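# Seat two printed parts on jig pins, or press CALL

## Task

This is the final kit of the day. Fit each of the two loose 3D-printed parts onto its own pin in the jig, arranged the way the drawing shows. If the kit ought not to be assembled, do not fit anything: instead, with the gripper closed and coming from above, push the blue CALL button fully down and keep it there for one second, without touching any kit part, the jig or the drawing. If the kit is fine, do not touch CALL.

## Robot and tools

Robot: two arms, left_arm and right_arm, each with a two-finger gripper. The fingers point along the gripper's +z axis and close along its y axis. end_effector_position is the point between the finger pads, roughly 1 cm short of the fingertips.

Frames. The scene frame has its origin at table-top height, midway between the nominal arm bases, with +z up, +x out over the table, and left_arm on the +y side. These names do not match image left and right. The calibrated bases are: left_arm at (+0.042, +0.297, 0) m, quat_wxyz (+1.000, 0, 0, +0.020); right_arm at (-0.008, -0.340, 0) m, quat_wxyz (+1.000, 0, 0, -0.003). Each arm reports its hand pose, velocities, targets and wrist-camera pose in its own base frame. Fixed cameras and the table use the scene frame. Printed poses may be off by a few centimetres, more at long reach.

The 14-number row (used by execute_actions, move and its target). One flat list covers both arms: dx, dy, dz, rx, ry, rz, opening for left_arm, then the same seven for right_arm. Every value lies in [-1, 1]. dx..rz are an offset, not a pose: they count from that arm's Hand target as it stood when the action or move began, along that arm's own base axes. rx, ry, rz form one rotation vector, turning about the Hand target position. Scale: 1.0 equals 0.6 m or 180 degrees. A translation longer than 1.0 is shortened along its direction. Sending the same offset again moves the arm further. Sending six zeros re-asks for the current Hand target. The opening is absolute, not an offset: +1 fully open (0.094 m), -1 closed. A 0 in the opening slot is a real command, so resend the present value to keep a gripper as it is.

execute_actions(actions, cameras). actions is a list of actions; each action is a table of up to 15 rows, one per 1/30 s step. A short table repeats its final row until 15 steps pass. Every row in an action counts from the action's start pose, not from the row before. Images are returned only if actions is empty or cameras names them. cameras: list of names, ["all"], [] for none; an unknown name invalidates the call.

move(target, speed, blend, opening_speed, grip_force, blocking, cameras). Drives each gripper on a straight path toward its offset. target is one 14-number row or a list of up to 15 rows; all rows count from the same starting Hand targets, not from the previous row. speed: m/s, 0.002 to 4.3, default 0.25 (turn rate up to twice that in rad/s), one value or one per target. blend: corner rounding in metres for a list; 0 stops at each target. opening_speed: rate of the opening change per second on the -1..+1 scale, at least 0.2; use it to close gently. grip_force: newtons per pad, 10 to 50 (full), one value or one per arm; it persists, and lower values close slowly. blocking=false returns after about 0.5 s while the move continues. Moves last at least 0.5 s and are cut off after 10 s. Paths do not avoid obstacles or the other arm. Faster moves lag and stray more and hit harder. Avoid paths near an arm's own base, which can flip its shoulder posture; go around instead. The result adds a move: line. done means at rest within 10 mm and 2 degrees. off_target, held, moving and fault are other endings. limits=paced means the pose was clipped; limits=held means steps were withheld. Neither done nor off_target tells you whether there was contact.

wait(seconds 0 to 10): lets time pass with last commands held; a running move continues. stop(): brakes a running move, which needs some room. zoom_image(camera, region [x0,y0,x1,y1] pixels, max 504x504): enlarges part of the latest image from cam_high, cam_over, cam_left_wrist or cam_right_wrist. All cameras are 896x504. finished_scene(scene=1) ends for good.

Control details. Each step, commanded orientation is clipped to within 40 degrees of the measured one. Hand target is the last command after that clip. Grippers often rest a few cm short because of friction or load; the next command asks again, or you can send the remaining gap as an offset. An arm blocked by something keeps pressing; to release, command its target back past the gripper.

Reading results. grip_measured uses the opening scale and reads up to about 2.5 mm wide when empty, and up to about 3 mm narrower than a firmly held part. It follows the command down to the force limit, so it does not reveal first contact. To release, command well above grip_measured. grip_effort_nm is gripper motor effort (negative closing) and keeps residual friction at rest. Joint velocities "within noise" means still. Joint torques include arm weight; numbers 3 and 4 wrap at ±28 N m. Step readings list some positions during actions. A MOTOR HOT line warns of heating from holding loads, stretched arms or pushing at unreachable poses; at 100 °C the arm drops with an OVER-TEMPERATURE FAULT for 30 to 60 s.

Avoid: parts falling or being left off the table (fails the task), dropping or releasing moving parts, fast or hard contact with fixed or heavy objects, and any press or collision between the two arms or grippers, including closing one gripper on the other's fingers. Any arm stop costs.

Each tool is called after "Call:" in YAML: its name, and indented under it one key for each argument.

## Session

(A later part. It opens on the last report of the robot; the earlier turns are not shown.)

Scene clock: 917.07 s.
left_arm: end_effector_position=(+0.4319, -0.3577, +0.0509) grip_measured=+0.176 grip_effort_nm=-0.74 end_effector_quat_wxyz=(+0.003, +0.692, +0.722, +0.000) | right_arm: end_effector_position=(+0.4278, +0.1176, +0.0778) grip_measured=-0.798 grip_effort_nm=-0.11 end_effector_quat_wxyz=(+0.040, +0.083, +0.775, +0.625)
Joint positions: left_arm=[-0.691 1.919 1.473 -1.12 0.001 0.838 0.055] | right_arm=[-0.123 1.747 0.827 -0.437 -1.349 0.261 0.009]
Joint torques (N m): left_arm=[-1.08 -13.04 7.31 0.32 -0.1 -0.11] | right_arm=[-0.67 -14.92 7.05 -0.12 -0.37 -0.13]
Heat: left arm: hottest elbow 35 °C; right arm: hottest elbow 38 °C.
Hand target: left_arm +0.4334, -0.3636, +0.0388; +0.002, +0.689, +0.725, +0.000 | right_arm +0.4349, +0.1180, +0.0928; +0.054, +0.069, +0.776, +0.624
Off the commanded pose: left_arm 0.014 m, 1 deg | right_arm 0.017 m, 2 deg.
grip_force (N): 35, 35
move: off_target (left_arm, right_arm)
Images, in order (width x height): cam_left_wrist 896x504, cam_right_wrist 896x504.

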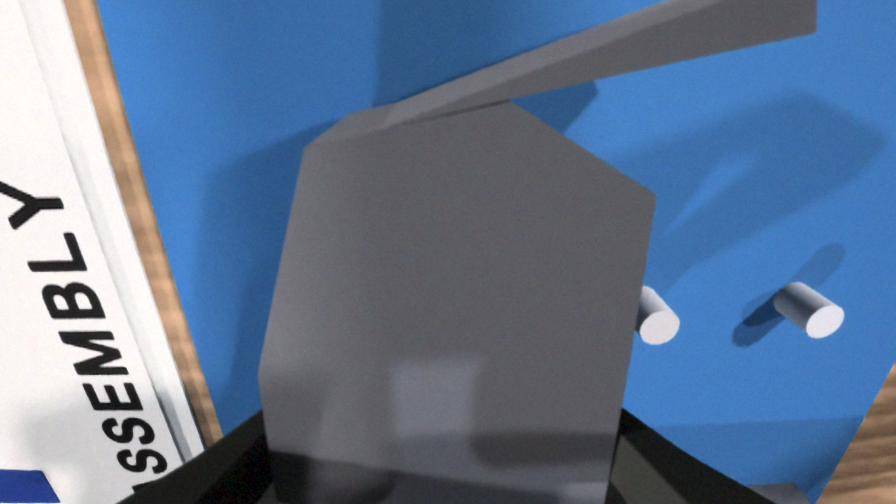

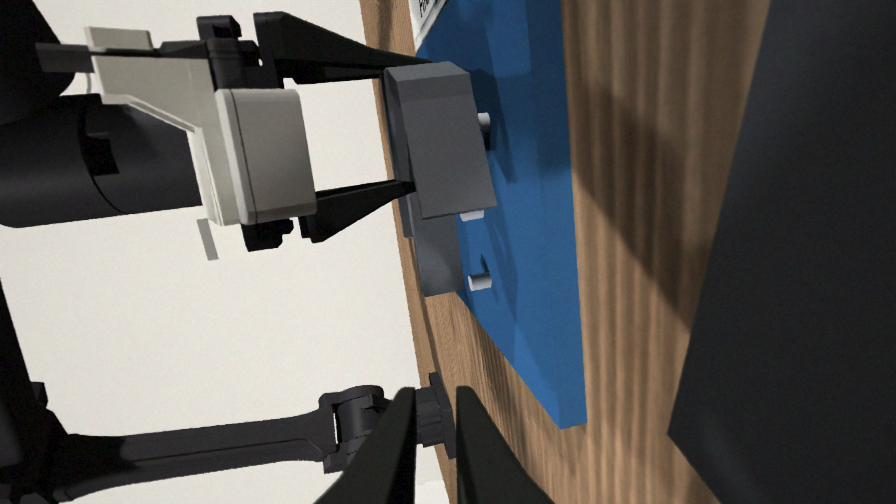

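Call:
move:
  target:
    - [0.0,0.06,0.12,0,0,0,0.1,0,-0.03,0,0.215,-0.045,0,-0.8]
    - [0.0,0,0.085,0,0,0,0.1,0,-0.03,0,0.215,-0.045,0,-0.8]
  speed: [0.15,0.1]
  cameras: ["cam_left_wrist","cam_right_wrist"]

Call:
zoom_image:
  camera: "cam_right_wrist"
  region: [360, 40, 640, 320]

Scene clock: 938.50 s.
left_arm: end_effector_position=(+0.4185, -0.3445, +0.0803) grip_measured=+0.176 grip_effort_nm=-0.74 end_effector_quat_wxyz=(-0.023, +0.691, +0.722, +0.000) | right_arm: end_effector_position=(+0.4318, +0.1060, +0.0930) grip_measured=-0.798 grip_effort_nm=-0.11 end_effector_quat_wxyz=(+0.055, +0.062, +0.710, +0.699)
Joint positions: left_arm=[-0.689 1.874 1.489 -1.232 -0.004 0.838 0.055] | right_arm=[-0.16 1.802 0.827 -0.327 -1.553 0.278 0.009]
Joint torques (N m): left_arm=[-1.26 -13.68 10.86 0.06 0 -0.14] | right_arm=[-1.96 -12.34 5.27 0.94 -0.87 -0.22]
Heat: left arm: hottest elbow 35 °C; right arm: hottest elbow 38 °C.
Hand target: left_arm +0.4334, -0.3636, +0.0898; +0.002, +0.689, +0.725, +0.000 | right_arm +0.4349, +0.1000, +0.0928; +0.082, +0.039, +0.520, +0.849
Off the commanded pose: left_arm 0.026 m, 3 deg | right_arm 0.007 m, 28 deg.
joint sent to its limit (right arm) — joint 5 (wrist yaw), lower limit. The joint targets are off in position and orientation.
grip_force (N): 35, 35
move: off_target (left_arm, right_arm)
Images, in order (width x height): cam_left_wrist 896x504, cam_right_wrist 896x504.

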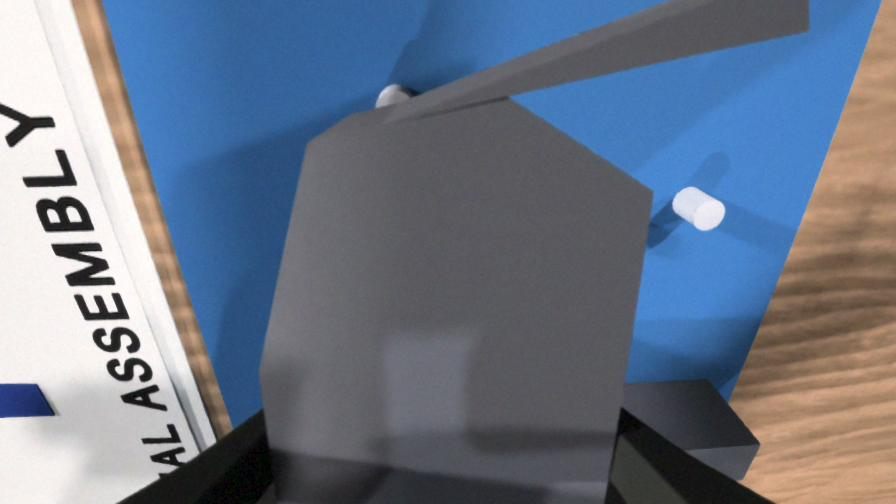

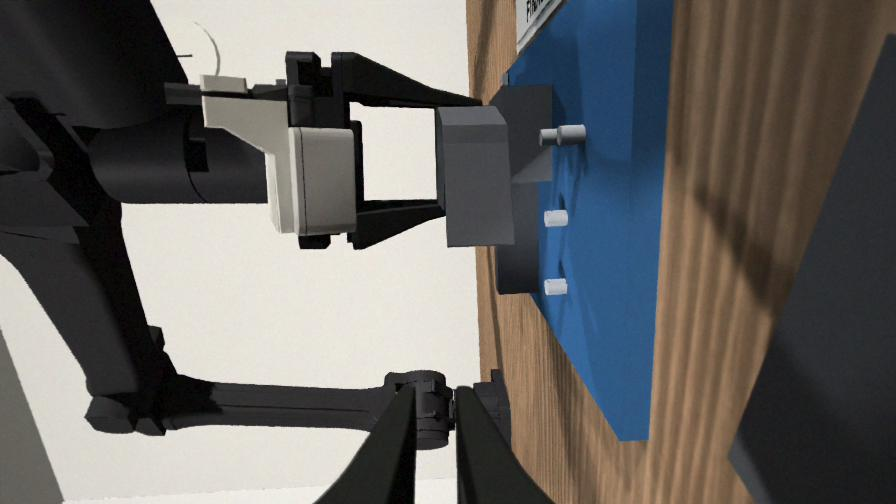

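Scaled by 1.800 from the camera's 896x504 image, which has a finer 1280x720 frame.

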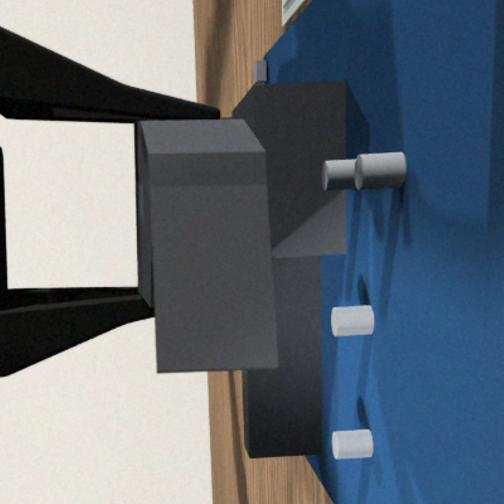

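Call:
move:
  target:
    - [0.0,0,0,0,0,0,0.1,-0.29,0.0,0,-0.0936,0.1446,-0.475,-0.8]
    - [0.0,0,0,0,0,0,0.1,-0.308,0.35,0,-0.0936,0.1446,-0.475,-0.8]
  speed: 0.4
  cameras: ["all"]

Scene clock: 959.13 s.
left_arm: end_effector_position=(+0.4185, -0.3445, +0.0803) grip_measured=+0.176 grip_effort_nm=-0.74 end_effector_quat_wxyz=(-0.023, +0.691, +0.722, +0.000) | right_arm: end_effector_position=(+0.3040, +0.0944, +0.0735) grip_measured=-0.798 grip_effort_nm=-0.11 end_effector_quat_wxyz=(+0.233, +0.251, +0.774, +0.532)
Joint positions: left_arm=[-0.689 1.874 1.489 -1.232 -0.004 0.838 0.055] | right_arm=[-0.143 1.238 0.133 0.546 -0.909 1.014 0.009]
Joint torques (N m): left_arm=[-0.73 -13.74 10.89 -0.08 -0.08 -0.17] | right_arm=[-1.9 -2.26 9.14 0.8 -0.38 -0.23]
Heat: left arm: hottest elbow 39 °C; right arm: hottest elbow 37 °C.
Hand target: left_arm +0.4334, -0.3636, +0.0898; +0.002, +0.689, +0.725, +0.000 | right_arm +0.3236, +0.0883, +0.0868; +0.252, +0.239, +0.771, +0.533 (not the last commanded pose)
Off the commanded pose: left_arm 0.026 m, 3 deg | right_arm 0.223 m, 60 deg.
grip_force (N): 35, 35
move: held (right_arm; a check stopped the path), off_target (left_arm); path passed 0 of 2 targets; limits=paced,held
pose unreachable (right arm): on one or more control steps of this call, first in action 0 (counted from 0), this arm could not follow its commanded pose, so it was not sent that pose on those steps. It may still have moved: this result reports where it is.
cause: moving toward the commanded pose would bring two parts of the arm too close to each other (its shoulder (the part past joint 1) and its forearm (the part past joint 3), with joints 2 (shoulder) and 3 (elbow) between them, 64 mm apart when it was first held).

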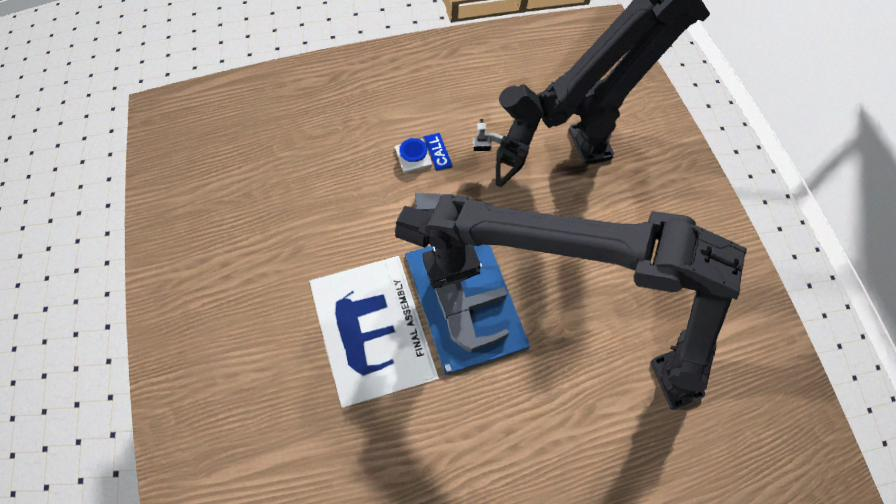

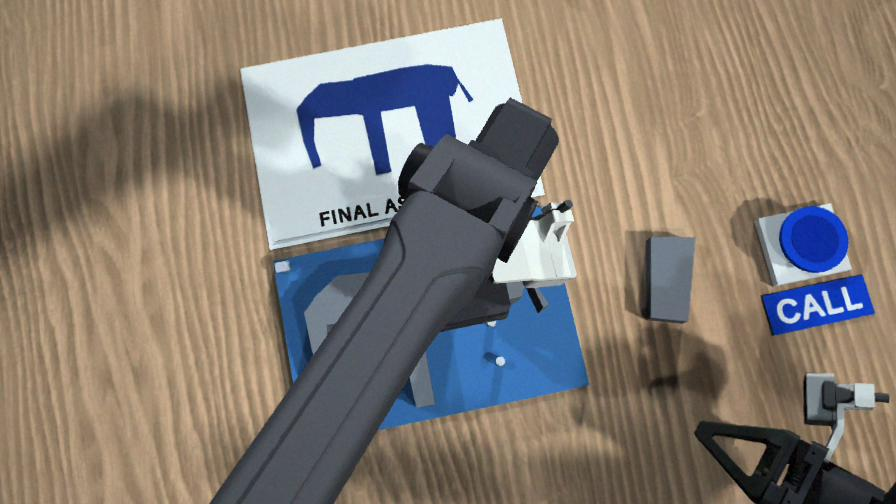

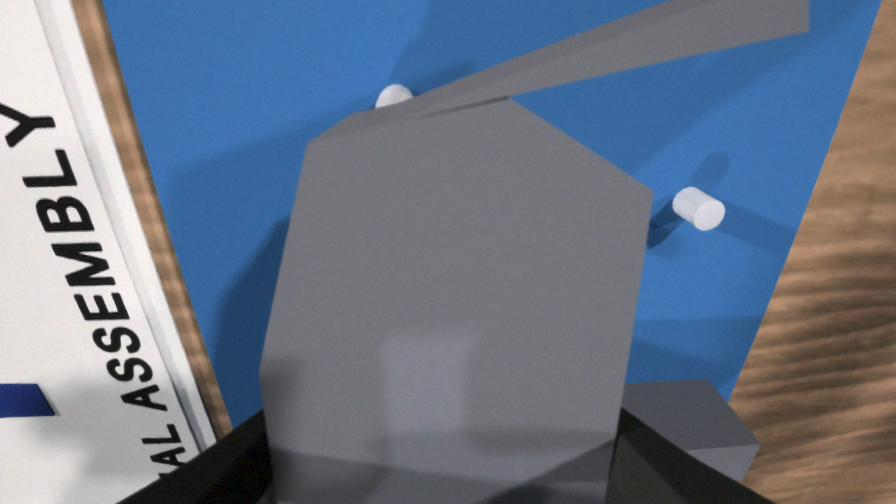

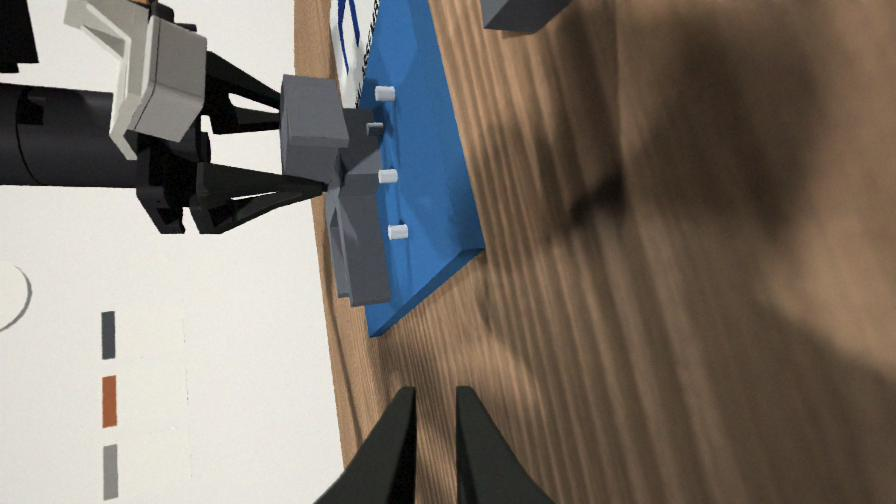

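Call:
zoom_image:
  camera: "cam_right_wrist"
  region: [260, 50, 460, 260]

Scaled by 2.400 from the camera's 896x504 image, which has a finer 1280x720 frame.

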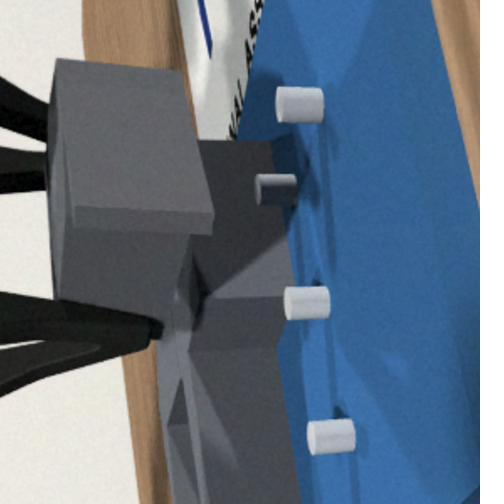

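Call:
move:
  target:
    - [0.0,0.0,0.2,0,0,0,0.1,0,0,0,0,0,0,-0.8]
    - [0,0,0.13,0.015,0.015,0,0.1,0,0,0,0,0,0,-0.8]
  speed: [0.2,0.1]
  cameras: ["cam_right_wrist","cam_left_wrist"]

Call:
zoom_image:
  camera: "cam_right_wrist"
  region: [120, 40, 460, 280]

Scene clock: 997.63 s.
left_arm: end_effector_position=(+0.4287, -0.3518, +0.1661) grip_measured=+0.176 grip_effort_nm=-0.74 end_effector_quat_wxyz=(-0.043, +0.691, +0.722, +0.001) | right_arm: end_effector_position=(+0.3040, +0.0944, +0.0735) grip_measured=-0.798 grip_effort_nm=-0.11 end_effector_quat_wxyz=(+0.233, +0.251, +0.774, +0.532)
Joint positions: left_arm=[-0.689 1.871 1.716 -1.502 -0.008 0.837 0.055] | right_arm=[-0.143 1.238 0.133 0.546 -0.909 1.014 0.009]
Joint torques (N m): left_arm=[-1.61 -13.51 9.5 0.2 -0.2 -0.15] | right_arm=[-2.02 -2.26 9.13 0.79 -0.39 -0.23]
Heat: left arm: hottest elbow 42 °C; right arm: hottest elbow 40 °C.
Hand target: left_arm +0.4334, -0.3636, +0.1678; -0.031, +0.688, +0.725, +0.001 | right_arm +0.3236, +0.0883, +0.0868; +0.252, +0.239, +0.771, +0.533
Off the commanded pose: left_arm 0.013 m, 1 deg | right_arm 0.024 m, 3 deg.
grip_force (N): 35, 35
move: off_target (left_arm, right_arm)
Images, in order (width x height): cam_left_wrist 896x504, cam_right_wrist 896x504.

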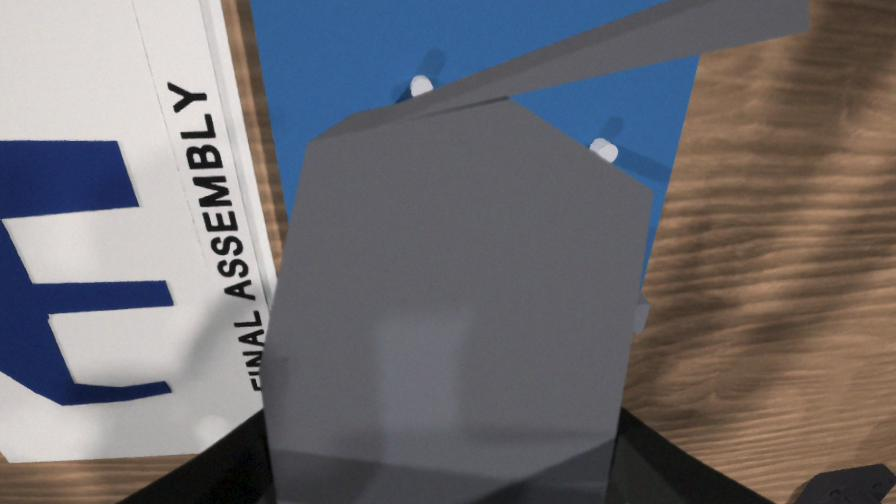

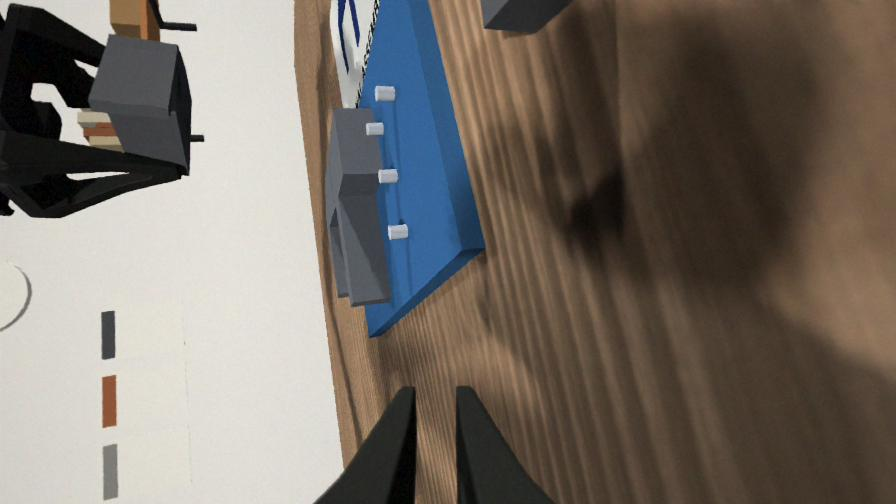

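Scaled by 1.482 from the camera's 896x504 image, which has a finer 1280x720 frame.

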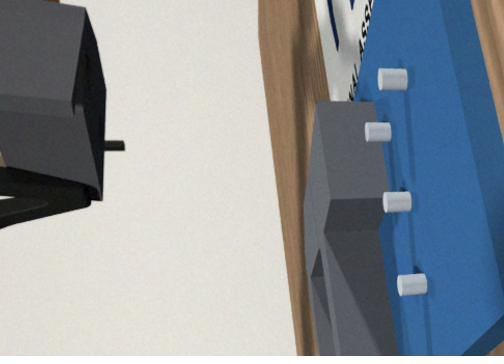

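Call:
zoom_image:
  camera: "cam_right_wrist"
  region: [80, 20, 210, 200]

Scaled by 2.800 from the camera's 896x504 image, which has a finer 1280x720 frame.

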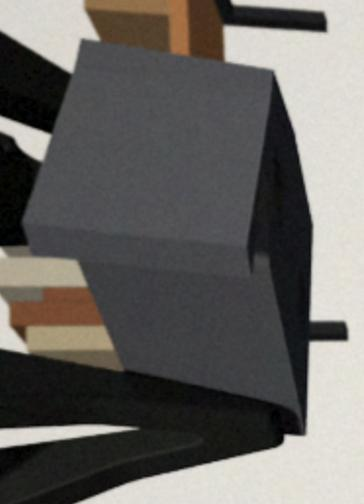

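Call:
zoom_image:
  camera: "cam_right_wrist"
  region: [160, 35, 210, 185]

Scaled by 3.360 from the camera's 896x504 image, which has a finer 1280x720 frame.

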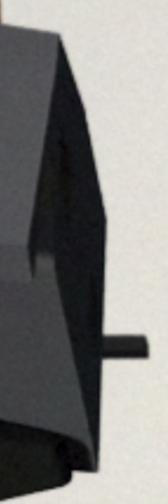

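Call:
move:
  target:
    - [-0.002,0.06,-0.05,-0.015,-0.015,0,0.1,0,0,0,0,0,0,-0.8]
    - [-0.0048,0.0052,-0.1,-0.015,-0.015,0,0.1,0,0,0,0,0,0,-0.8]
    - [-0.0048,0.0052,-0.2097,-0.015,-0.015,0,0.1,0,0,0,0,0,0,-0.8]
  speed: [0.15,0.1,0.05]
  cameras: ["cam_right_wrist","cam_left_wrist"]

Call:
zoom_image:
  camera: "cam_right_wrist"
  region: [260, 50, 460, 260]

Scene clock: 1036.13 s.
left_arm: end_effector_position=(+0.4293, -0.3548, +0.0524) grip_measured=+0.176 grip_effort_nm=-0.74 end_effector_quat_wxyz=(+0.003, +0.693, +0.721, +0.001) | right_arm: end_effector_position=(+0.3040, +0.0944, +0.0735) grip_measured=-0.798 grip_effort_nm=-0.11 end_effector_quat_wxyz=(+0.233, +0.251, +0.774, +0.532)
Joint positions: left_arm=[-0.691 1.908 1.461 -1.119 -0.002 0.84 0.055] | right_arm=[-0.143 1.238 0.133 0.546 -0.909 1.014 0.009]
Joint torques (N m): left_arm=[-0.97 -12.86 7.19 0.21 0.01 -0.12] | right_arm=[-2.02 -2.32 9.16 0.76 -0.39 -0.23]
Heat: left arm: hottest elbow 38 °C; right arm: hottest elbow 41 °C.
Hand target: left_arm +0.4305, -0.3604, +0.0420; +0.002, +0.689, +0.725, +0.000 | right_arm +0.3236, +0.0883, +0.0868; +0.252, +0.239, +0.771, +0.533
Off the commanded pose: left_arm 0.012 m, 1 deg | right_arm 0.024 m, 3 deg.
grip_force (N): 35, 35
move: off_target (left_arm, right_arm)
Images, in order (width x height): cam_left_wrist 896x504, cam_right_wrist 896x504.

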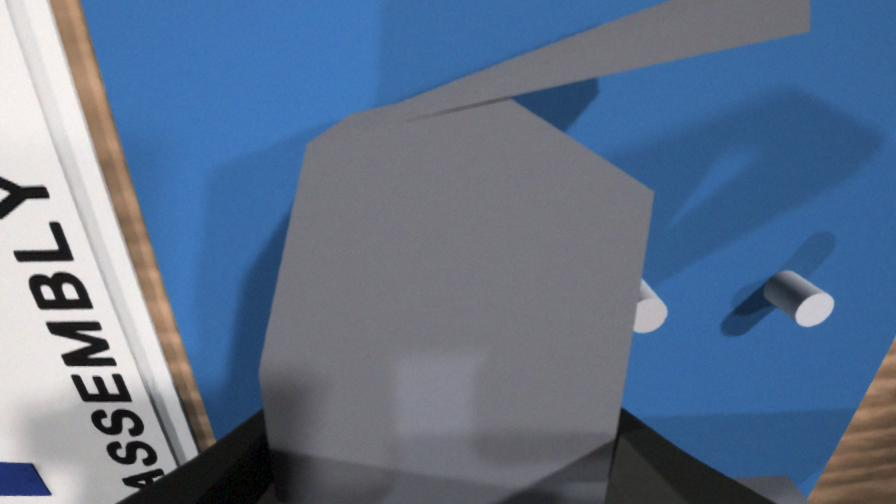

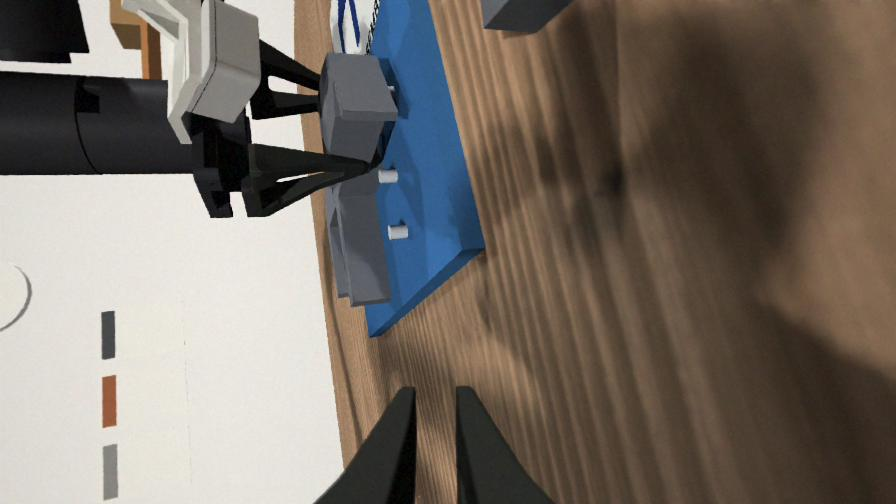

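Scaled by 2.400 from the camera's 896x504 image, which has a finer 1280x720 frame.

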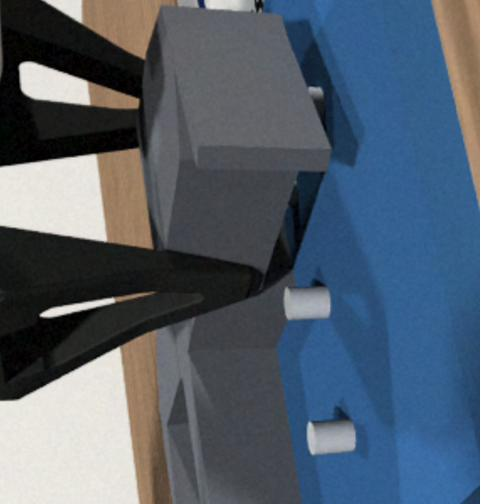

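Call:
move:
  target:
    - [-0.002,0.06,0.15,0,0,0,0.1,0,0,0,0,0,0,-0.8]
    - [-0.0037,0.0,0.1,0,0,0,0.1,0,0,0,0,0,0,-0.8]
    - [-0.0037,0.0,-0.005,0,0,0,0.1,0,0,0,0,0,0,-0.8]
  speed: [0.15,0.1,0.05]

Scene clock: 1068.60 s.
left_arm: end_effector_position=(+0.4267, -0.3563, +0.0514) grip_measured=+0.176 grip_effort_nm=-0.74 end_effector_quat_wxyz=(+0.004, +0.693, +0.721, -0.002) | right_arm: end_effector_position=(+0.3040, +0.0944, +0.0735) grip_measured=-0.798 grip_effort_nm=-0.11 end_effector_quat_wxyz=(+0.233, +0.251, +0.774, +0.532)
Joint positions: left_arm=[-0.694 1.905 1.453 -1.111 0.004 0.837 0.055] | right_arm=[-0.143 1.238 0.133 0.546 -0.909 1.014 0.009]
Joint torques (N m): left_arm=[-0.38 -12.69 6.93 0.38 -0.06 -0.14] | right_arm=[-1.96 -2.26 9.16 0.77 -0.39 -0.23]
Heat: left arm: hottest elbow 37 °C; right arm: hottest elbow 42 °C.
Hand target: left_arm +0.4283, -0.3604, +0.0390; +0.002, +0.689, +0.725, +0.000 | right_arm +0.3236, +0.0883, +0.0868; +0.252, +0.239, +0.771, +0.533
Off the commanded pose: left_arm 0.013 m, 1 deg | right_arm 0.024 m, 3 deg.
grip_force (N): 35, 35
move: off_target (left_arm, right_arm)

Call:
move:
  target:
    - [0.0,0.02,0.008,0,0,0,0.1,0,0,0,0,0,0,-0.8]
    - [0.018,0.02,0.008,0,0,0,0.1,0,0,0,0,0,0,-0.8]
    - [0.018,0.008,0.008,0,0,0,0.1,0,0,0,0,0,0,-0.8]
    - [-0.015,0.01,0.008,0,0,0,0.1,0,0,0,0,0,0,-0.8]
    - [-0.015,-0.005,0.008,0,0,0,0.1,0,0,0,0,0,0,-0.8]
    - [0.018,-0.005,0.008,0,0,0,0.1,0,0,0,0,0,0,-0.8]
    - [0.0,0.0,0.005,0,0,0,0.1,0,0,0,0,0,0,-0.8]
  speed: 0.02
  blend: 0.001
  cameras: ["cam_left_wrist","cam_right_wrist"]

Call:
zoom_image:
  camera: "cam_right_wrist"
  region: [290, 40, 430, 200]

Scene clock: 1083.50 s.
left_arm: end_effector_position=(+0.4264, -0.3583, +0.0509) grip_measured=+0.176 grip_effort_nm=-0.74 end_effector_quat_wxyz=(+0.004, +0.692, +0.722, +0.001) | right_arm: end_effector_position=(+0.3040, +0.0944, +0.0735) grip_measured=-0.798 grip_effort_nm=-0.11 end_effector_quat_wxyz=(+0.233, +0.251, +0.774, +0.532)
Joint positions: left_arm=[-0.698 1.908 1.456 -1.111 -0.001 0.831 0.055] | right_arm=[-0.143 1.238 0.133 0.546 -0.909 1.014 0.009]
Joint torques (N m): left_arm=[-1.14 -13.16 7.16 0.02 -0.16 -0.09] | right_arm=[-1.96 -2.37 9.17 0.77 -0.39 -0.23]
Heat: left arm: hottest elbow 36 °C; right arm: hottest elbow 42 °C.
Hand target: left_arm +0.4283, -0.3604, +0.0420; +0.002, +0.689, +0.725, +0.000 | right_arm +0.3236, +0.0883, +0.0868; +0.252, +0.239, +0.771, +0.533
Off the commanded pose: left_arm 0.009 m, 1 deg | right_arm 0.024 m, 3 deg.
grip_force (N): 35, 35
move: off_target (right_arm)
Images, in order (width x height): cam_left_wrist 896x504, cam_right_wrist 896x504.

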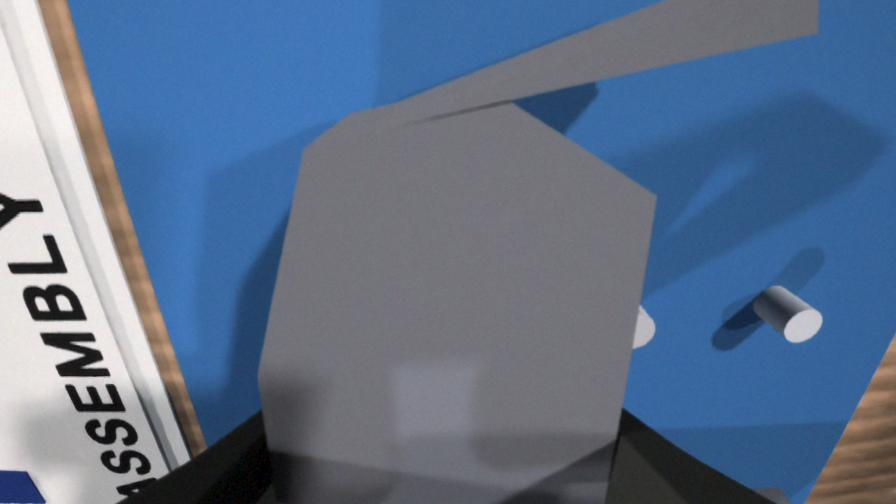

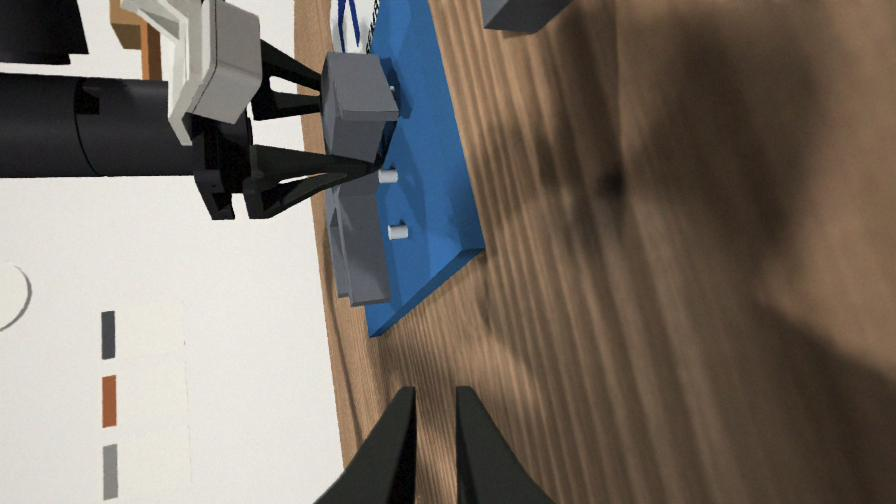

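Scaled by 3.150 from the camera's 896x504 image, which has a finer 1280x720 frame.

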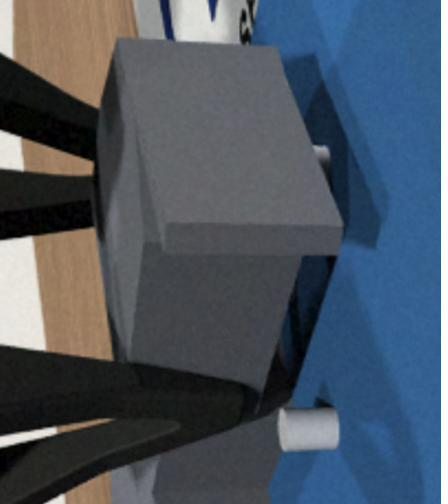

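Call:
move:
  target:
    - [0.0,0.03,0.08,0,0,0,0.1,0,0,0,0,0,0,-0.8]
    - [-0.02,0.012,0.04,0,0,0,0.1,0,0,0,0,0,0,-0.8]
    - [-0.02,0.012,0.004,0,0,0,0.1,0,0,0,0,0,0,-0.8]
    - [0.025,0.010,0.004,0,0,0,0.1,0,0,0,0,0,0,-0.8]
    - [-0.02,0.008,0.004,0,0,0,0.1,0,0,0,0,0,0,-0.8]
    - [0.025,0.006,0.004,0,0,0,0.1,0,0,0,0,0,0,-0.8]
    - [-0.02,0.004,0.004,0,0,0,0.1,0,0,0,0,0,0,-0.8]
    - [0.025,0.002,0.004,0,0,0,0.1,0,0,0,0,0,0,-0.8]
    - [-0.02,0.0,0.004,0,0,0,0.1,0,0,0,0,0,0,-0.8]
    - [0.02,-0.002,0.004,0,0,0,0.1,0,0,0,0,0,0,-0.8]
  speed: [0.15,0.15,0.06,0.03,0.03,0.03,0.03,0.03,0.03,0.03]
  blend: [0.01,0.005,0.001,0.001,0.001,0.001,0.001,0.001,0.001,0]
  cameras: ["cam_left_wrist","cam_right_wrist"]

Scene clock: 1156.37 s.
left_arm: end_effector_position=(+0.4269, -0.3597, +0.0508) grip_measured=+0.176 grip_effort_nm=-0.74 end_effector_quat_wxyz=(+0.005, +0.691, +0.723, -0.004) | right_arm: end_effector_position=(+0.3040, +0.0944, +0.0735) grip_measured=-0.798 grip_effort_nm=-0.11 end_effector_quat_wxyz=(+0.233, +0.251, +0.774, +0.532)
Joint positions: left_arm=[-0.697 1.911 1.461 -1.112 0.008 0.828 0.055] | right_arm=[-0.143 1.238 0.133 0.546 -0.909 1.014 0.009]
Joint torques (N m): left_arm=[-0.79 -12.69 9.62 -0.35 -0.25 0.06] | right_arm=[-2.02 -2.26 9.14 0.79 -0.39 -0.23]
Heat: left arm: hottest elbow 35 °C; right arm: hottest elbow 42 °C.
Hand target: left_arm +0.4403, -0.3616, +0.0444; +0.002, +0.689, +0.725, +0.000 | right_arm +0.3236, +0.0883, +0.0868; +0.252, +0.239, +0.771, +0.533
Off the commanded pose: left_arm 0.015 m, 1 deg | right_arm 0.024 m, 3 deg.
grip_force (N): 35, 35
move: off_target (left_arm, right_arm)
Images, in order (width x height): cam_left_wrist 896x504, cam_right_wrist 896x504.

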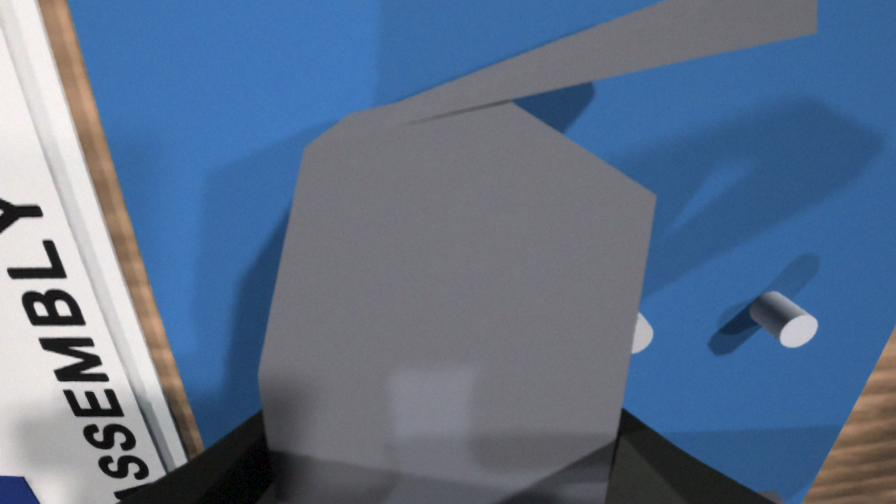

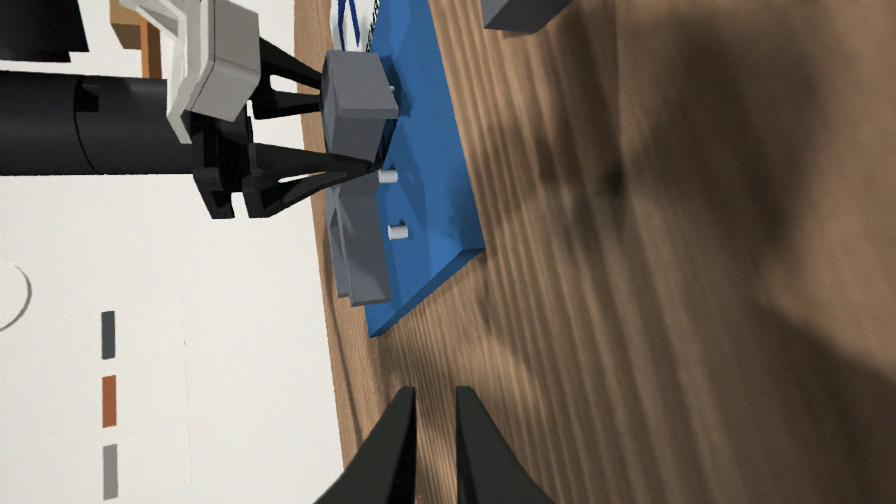

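Call:
move:
  target:
    - [0.0,0.03,0.08,0,0,0,0.1,0,0,0,0,0,0,-0.8]
    - [-0.0175,0.0,0.05,0,0,0,0.1,0,0,0,0,0,0,-0.8]
    - [-0.0175,0.0,0.01,0,0,0,0.1,0,0,0,0,0,0,-0.8]
  speed: [0.15,0.1,0.05]
  cameras: ["cam_over","cam_high","cam_left_wrist"]

Call:
zoom_image:
  camera: "cam_over"
  region: [430, 230, 590, 390]

Call:
zoom_image:
  camera: "cam_high"
  region: [420, 220, 530, 330]

Scene clock: 1167.27 s.
left_arm: end_effector_position=(+0.4260, -0.3554, +0.0562) grip_measured=+0.176 grip_effort_nm=-0.74 end_effector_quat_wxyz=(-0.003, +0.693, +0.721, +0.001) | right_arm: end_effector_position=(+0.3040, +0.0944, +0.0735) grip_measured=-0.798 grip_effort_nm=-0.11 end_effector_quat_wxyz=(+0.233, +0.251, +0.774, +0.532)
Joint positions: left_arm=[-0.695 1.905 1.467 -1.139 -0.002 0.837 0.055] | right_arm=[-0.143 1.238 0.133 0.546 -0.909 1.014 0.009]
Joint torques (N m): left_arm=[-1.55 -13.51 7.6 0.27 -0.13 -0.19] | right_arm=[-1.96 -2.32 9.17 0.76 -0.39 -0.23]
Heat: left arm: hottest elbow 36 °C; right arm: hottest elbow 42 °C.
Hand target: left_arm +0.4298, -0.3616, +0.0504; +0.002, +0.689, +0.725, +0.000 | right_arm +0.3236, +0.0883, +0.0868; +0.252, +0.239, +0.771, +0.533
Off the commanded pose: left_arm 0.009 m, 1 deg | right_arm 0.024 m, 3 deg.
grip_force (N): 35, 35
move: off_target (right_arm)
Images, in order (width x height): cam_high 896x504, cam_over 896x504, cam_left_wrist 896x504.

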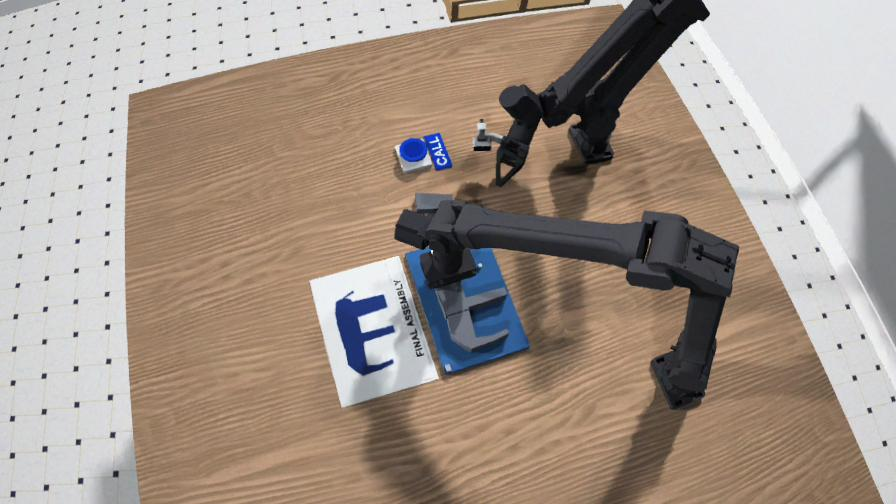

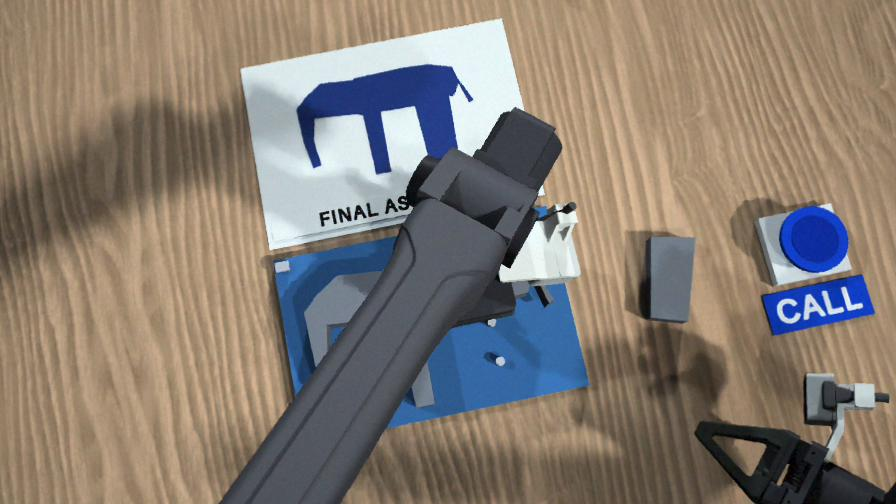

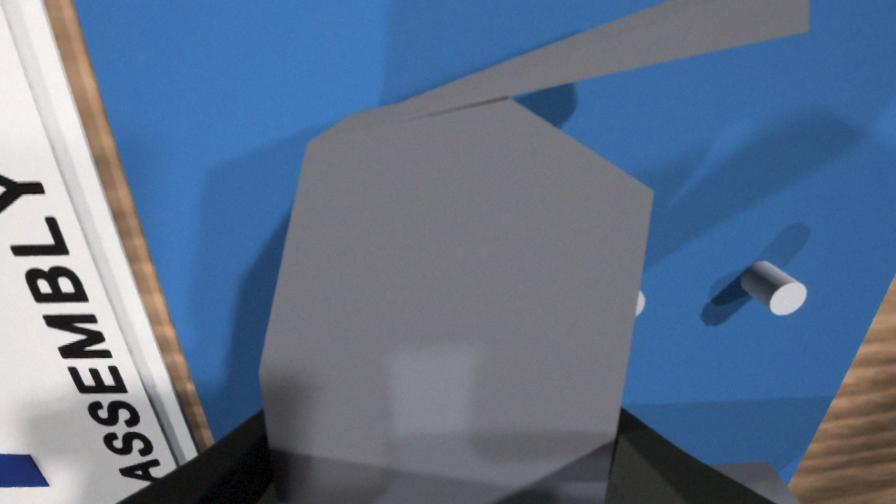

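Scaled by 3.150 from the camera's 896x504 image, which has a finer 1280x720 frame.

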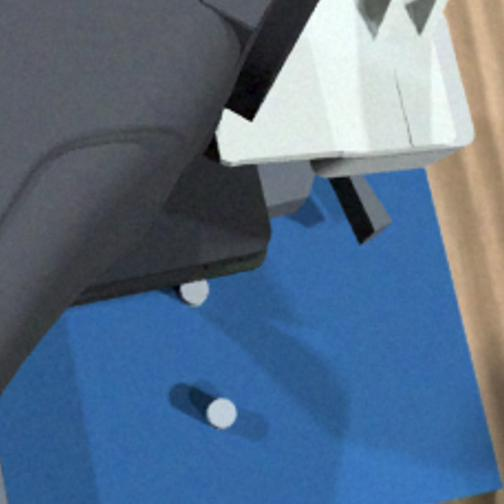

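Scaled by 4.582 from the camera's 896x504 image, which has a finer 1280x720 frame.

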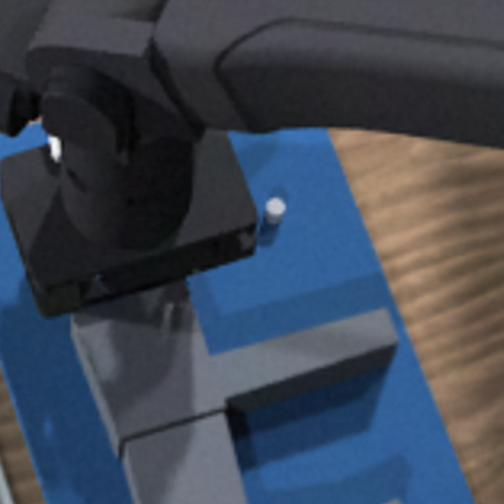

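Call:
move:
  target:
    - [0.01,0.06,0.12,0,0,0,0.1,0,0,0,0,0,0,-0.8]
    - [0.012,0.0177,0.08,0,0,0,0.1,0,0,0,0,0,0,-0.8]
    - [0.012,0.0177,0.0,0,0,0,0.1,0,0,0,0,0,0,-0.8]
  speed: [0.15,0.1,0.05]
  cameras: ["cam_over","cam_high","cam_right_wrist"]

Call:
zoom_image:
  camera: "cam_over"
  region: [430, 230, 590, 390]

Call:
zoom_image:
  camera: "cam_right_wrist"
  region: [290, 40, 430, 200]

Scene clock: 1230.43 s.
left_arm: end_effector_position=(+0.4378, -0.3449, +0.0695) grip_measured=+0.176 grip_effort_nm=-0.74 end_effector_quat_wxyz=(+0.007, +0.692, +0.722, +0.003) | right_arm: end_effector_position=(+0.3040, +0.0944, +0.0735) grip_measured=-0.798 grip_effort_nm=-0.11 end_effector_quat_wxyz=(+0.233, +0.251, +0.774, +0.532)
Joint positions: left_arm=[-0.668 1.885 1.475 -1.146 -0.004 0.86 0.055] | right_arm=[-0.143 1.238 0.133 0.546 -0.909 1.014 0.009]
Joint torques (N m): left_arm=[-0.97 -12.28 6.71 0.39 -0.07 -0.14] | right_arm=[-2.02 -2.26 9.16 0.77 -0.39 -0.23]
Heat: left arm: hottest elbow 36 °C; right arm: hottest elbow 42 °C.
Hand target: left_arm +0.4370, -0.3510, +0.0504; +0.002, +0.689, +0.725, +0.000 | right_arm +0.3236, +0.0883, +0.0868; +0.252, +0.239, +0.771, +0.533
Off the commanded pose: left_arm 0.020 m, 1 deg | right_arm 0.024 m, 3 deg.
grip_force (N): 35, 35
move: off_target (left_arm, right_arm)
Images, in order (width x height): cam_high 896x504, cam_over 896x504, cam_right_wrist 896x504.

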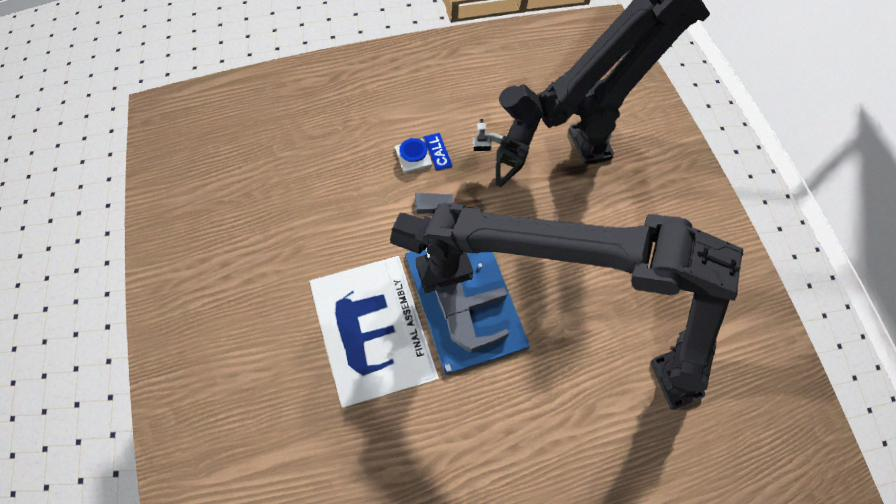

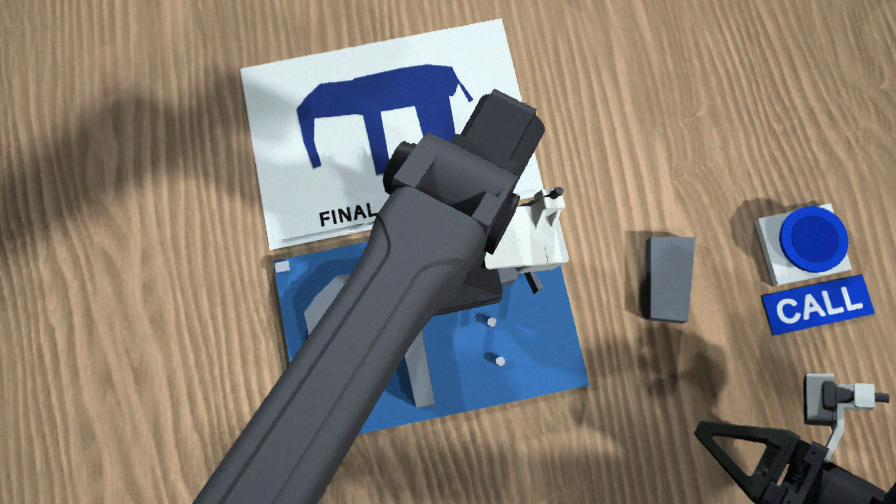

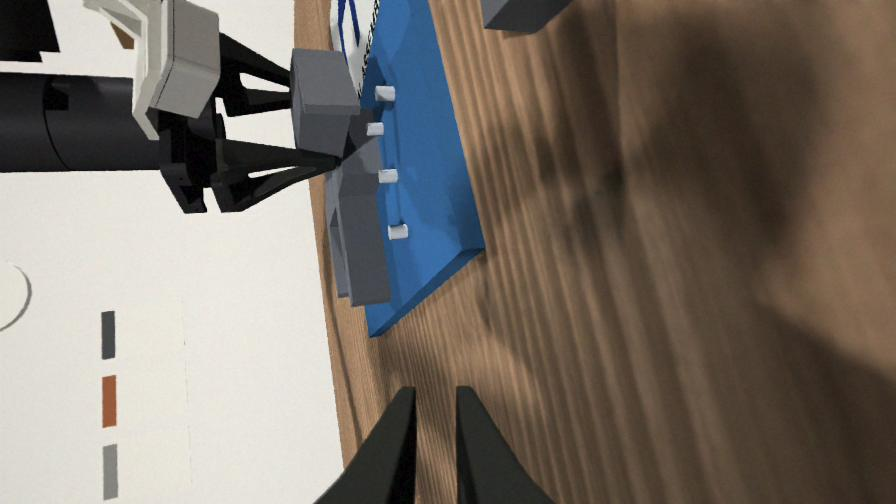

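Scaled by 3.150 from the camera's 896x504 image, which has a finer 1280x720 frame.

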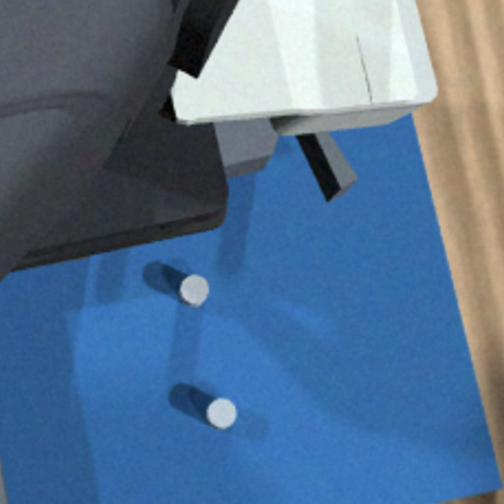

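Scaled by 3.150 from the camera's 896x504 image, which has a finer 1280x720 frame.

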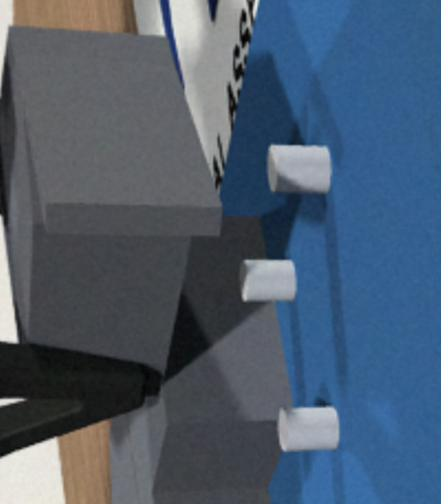

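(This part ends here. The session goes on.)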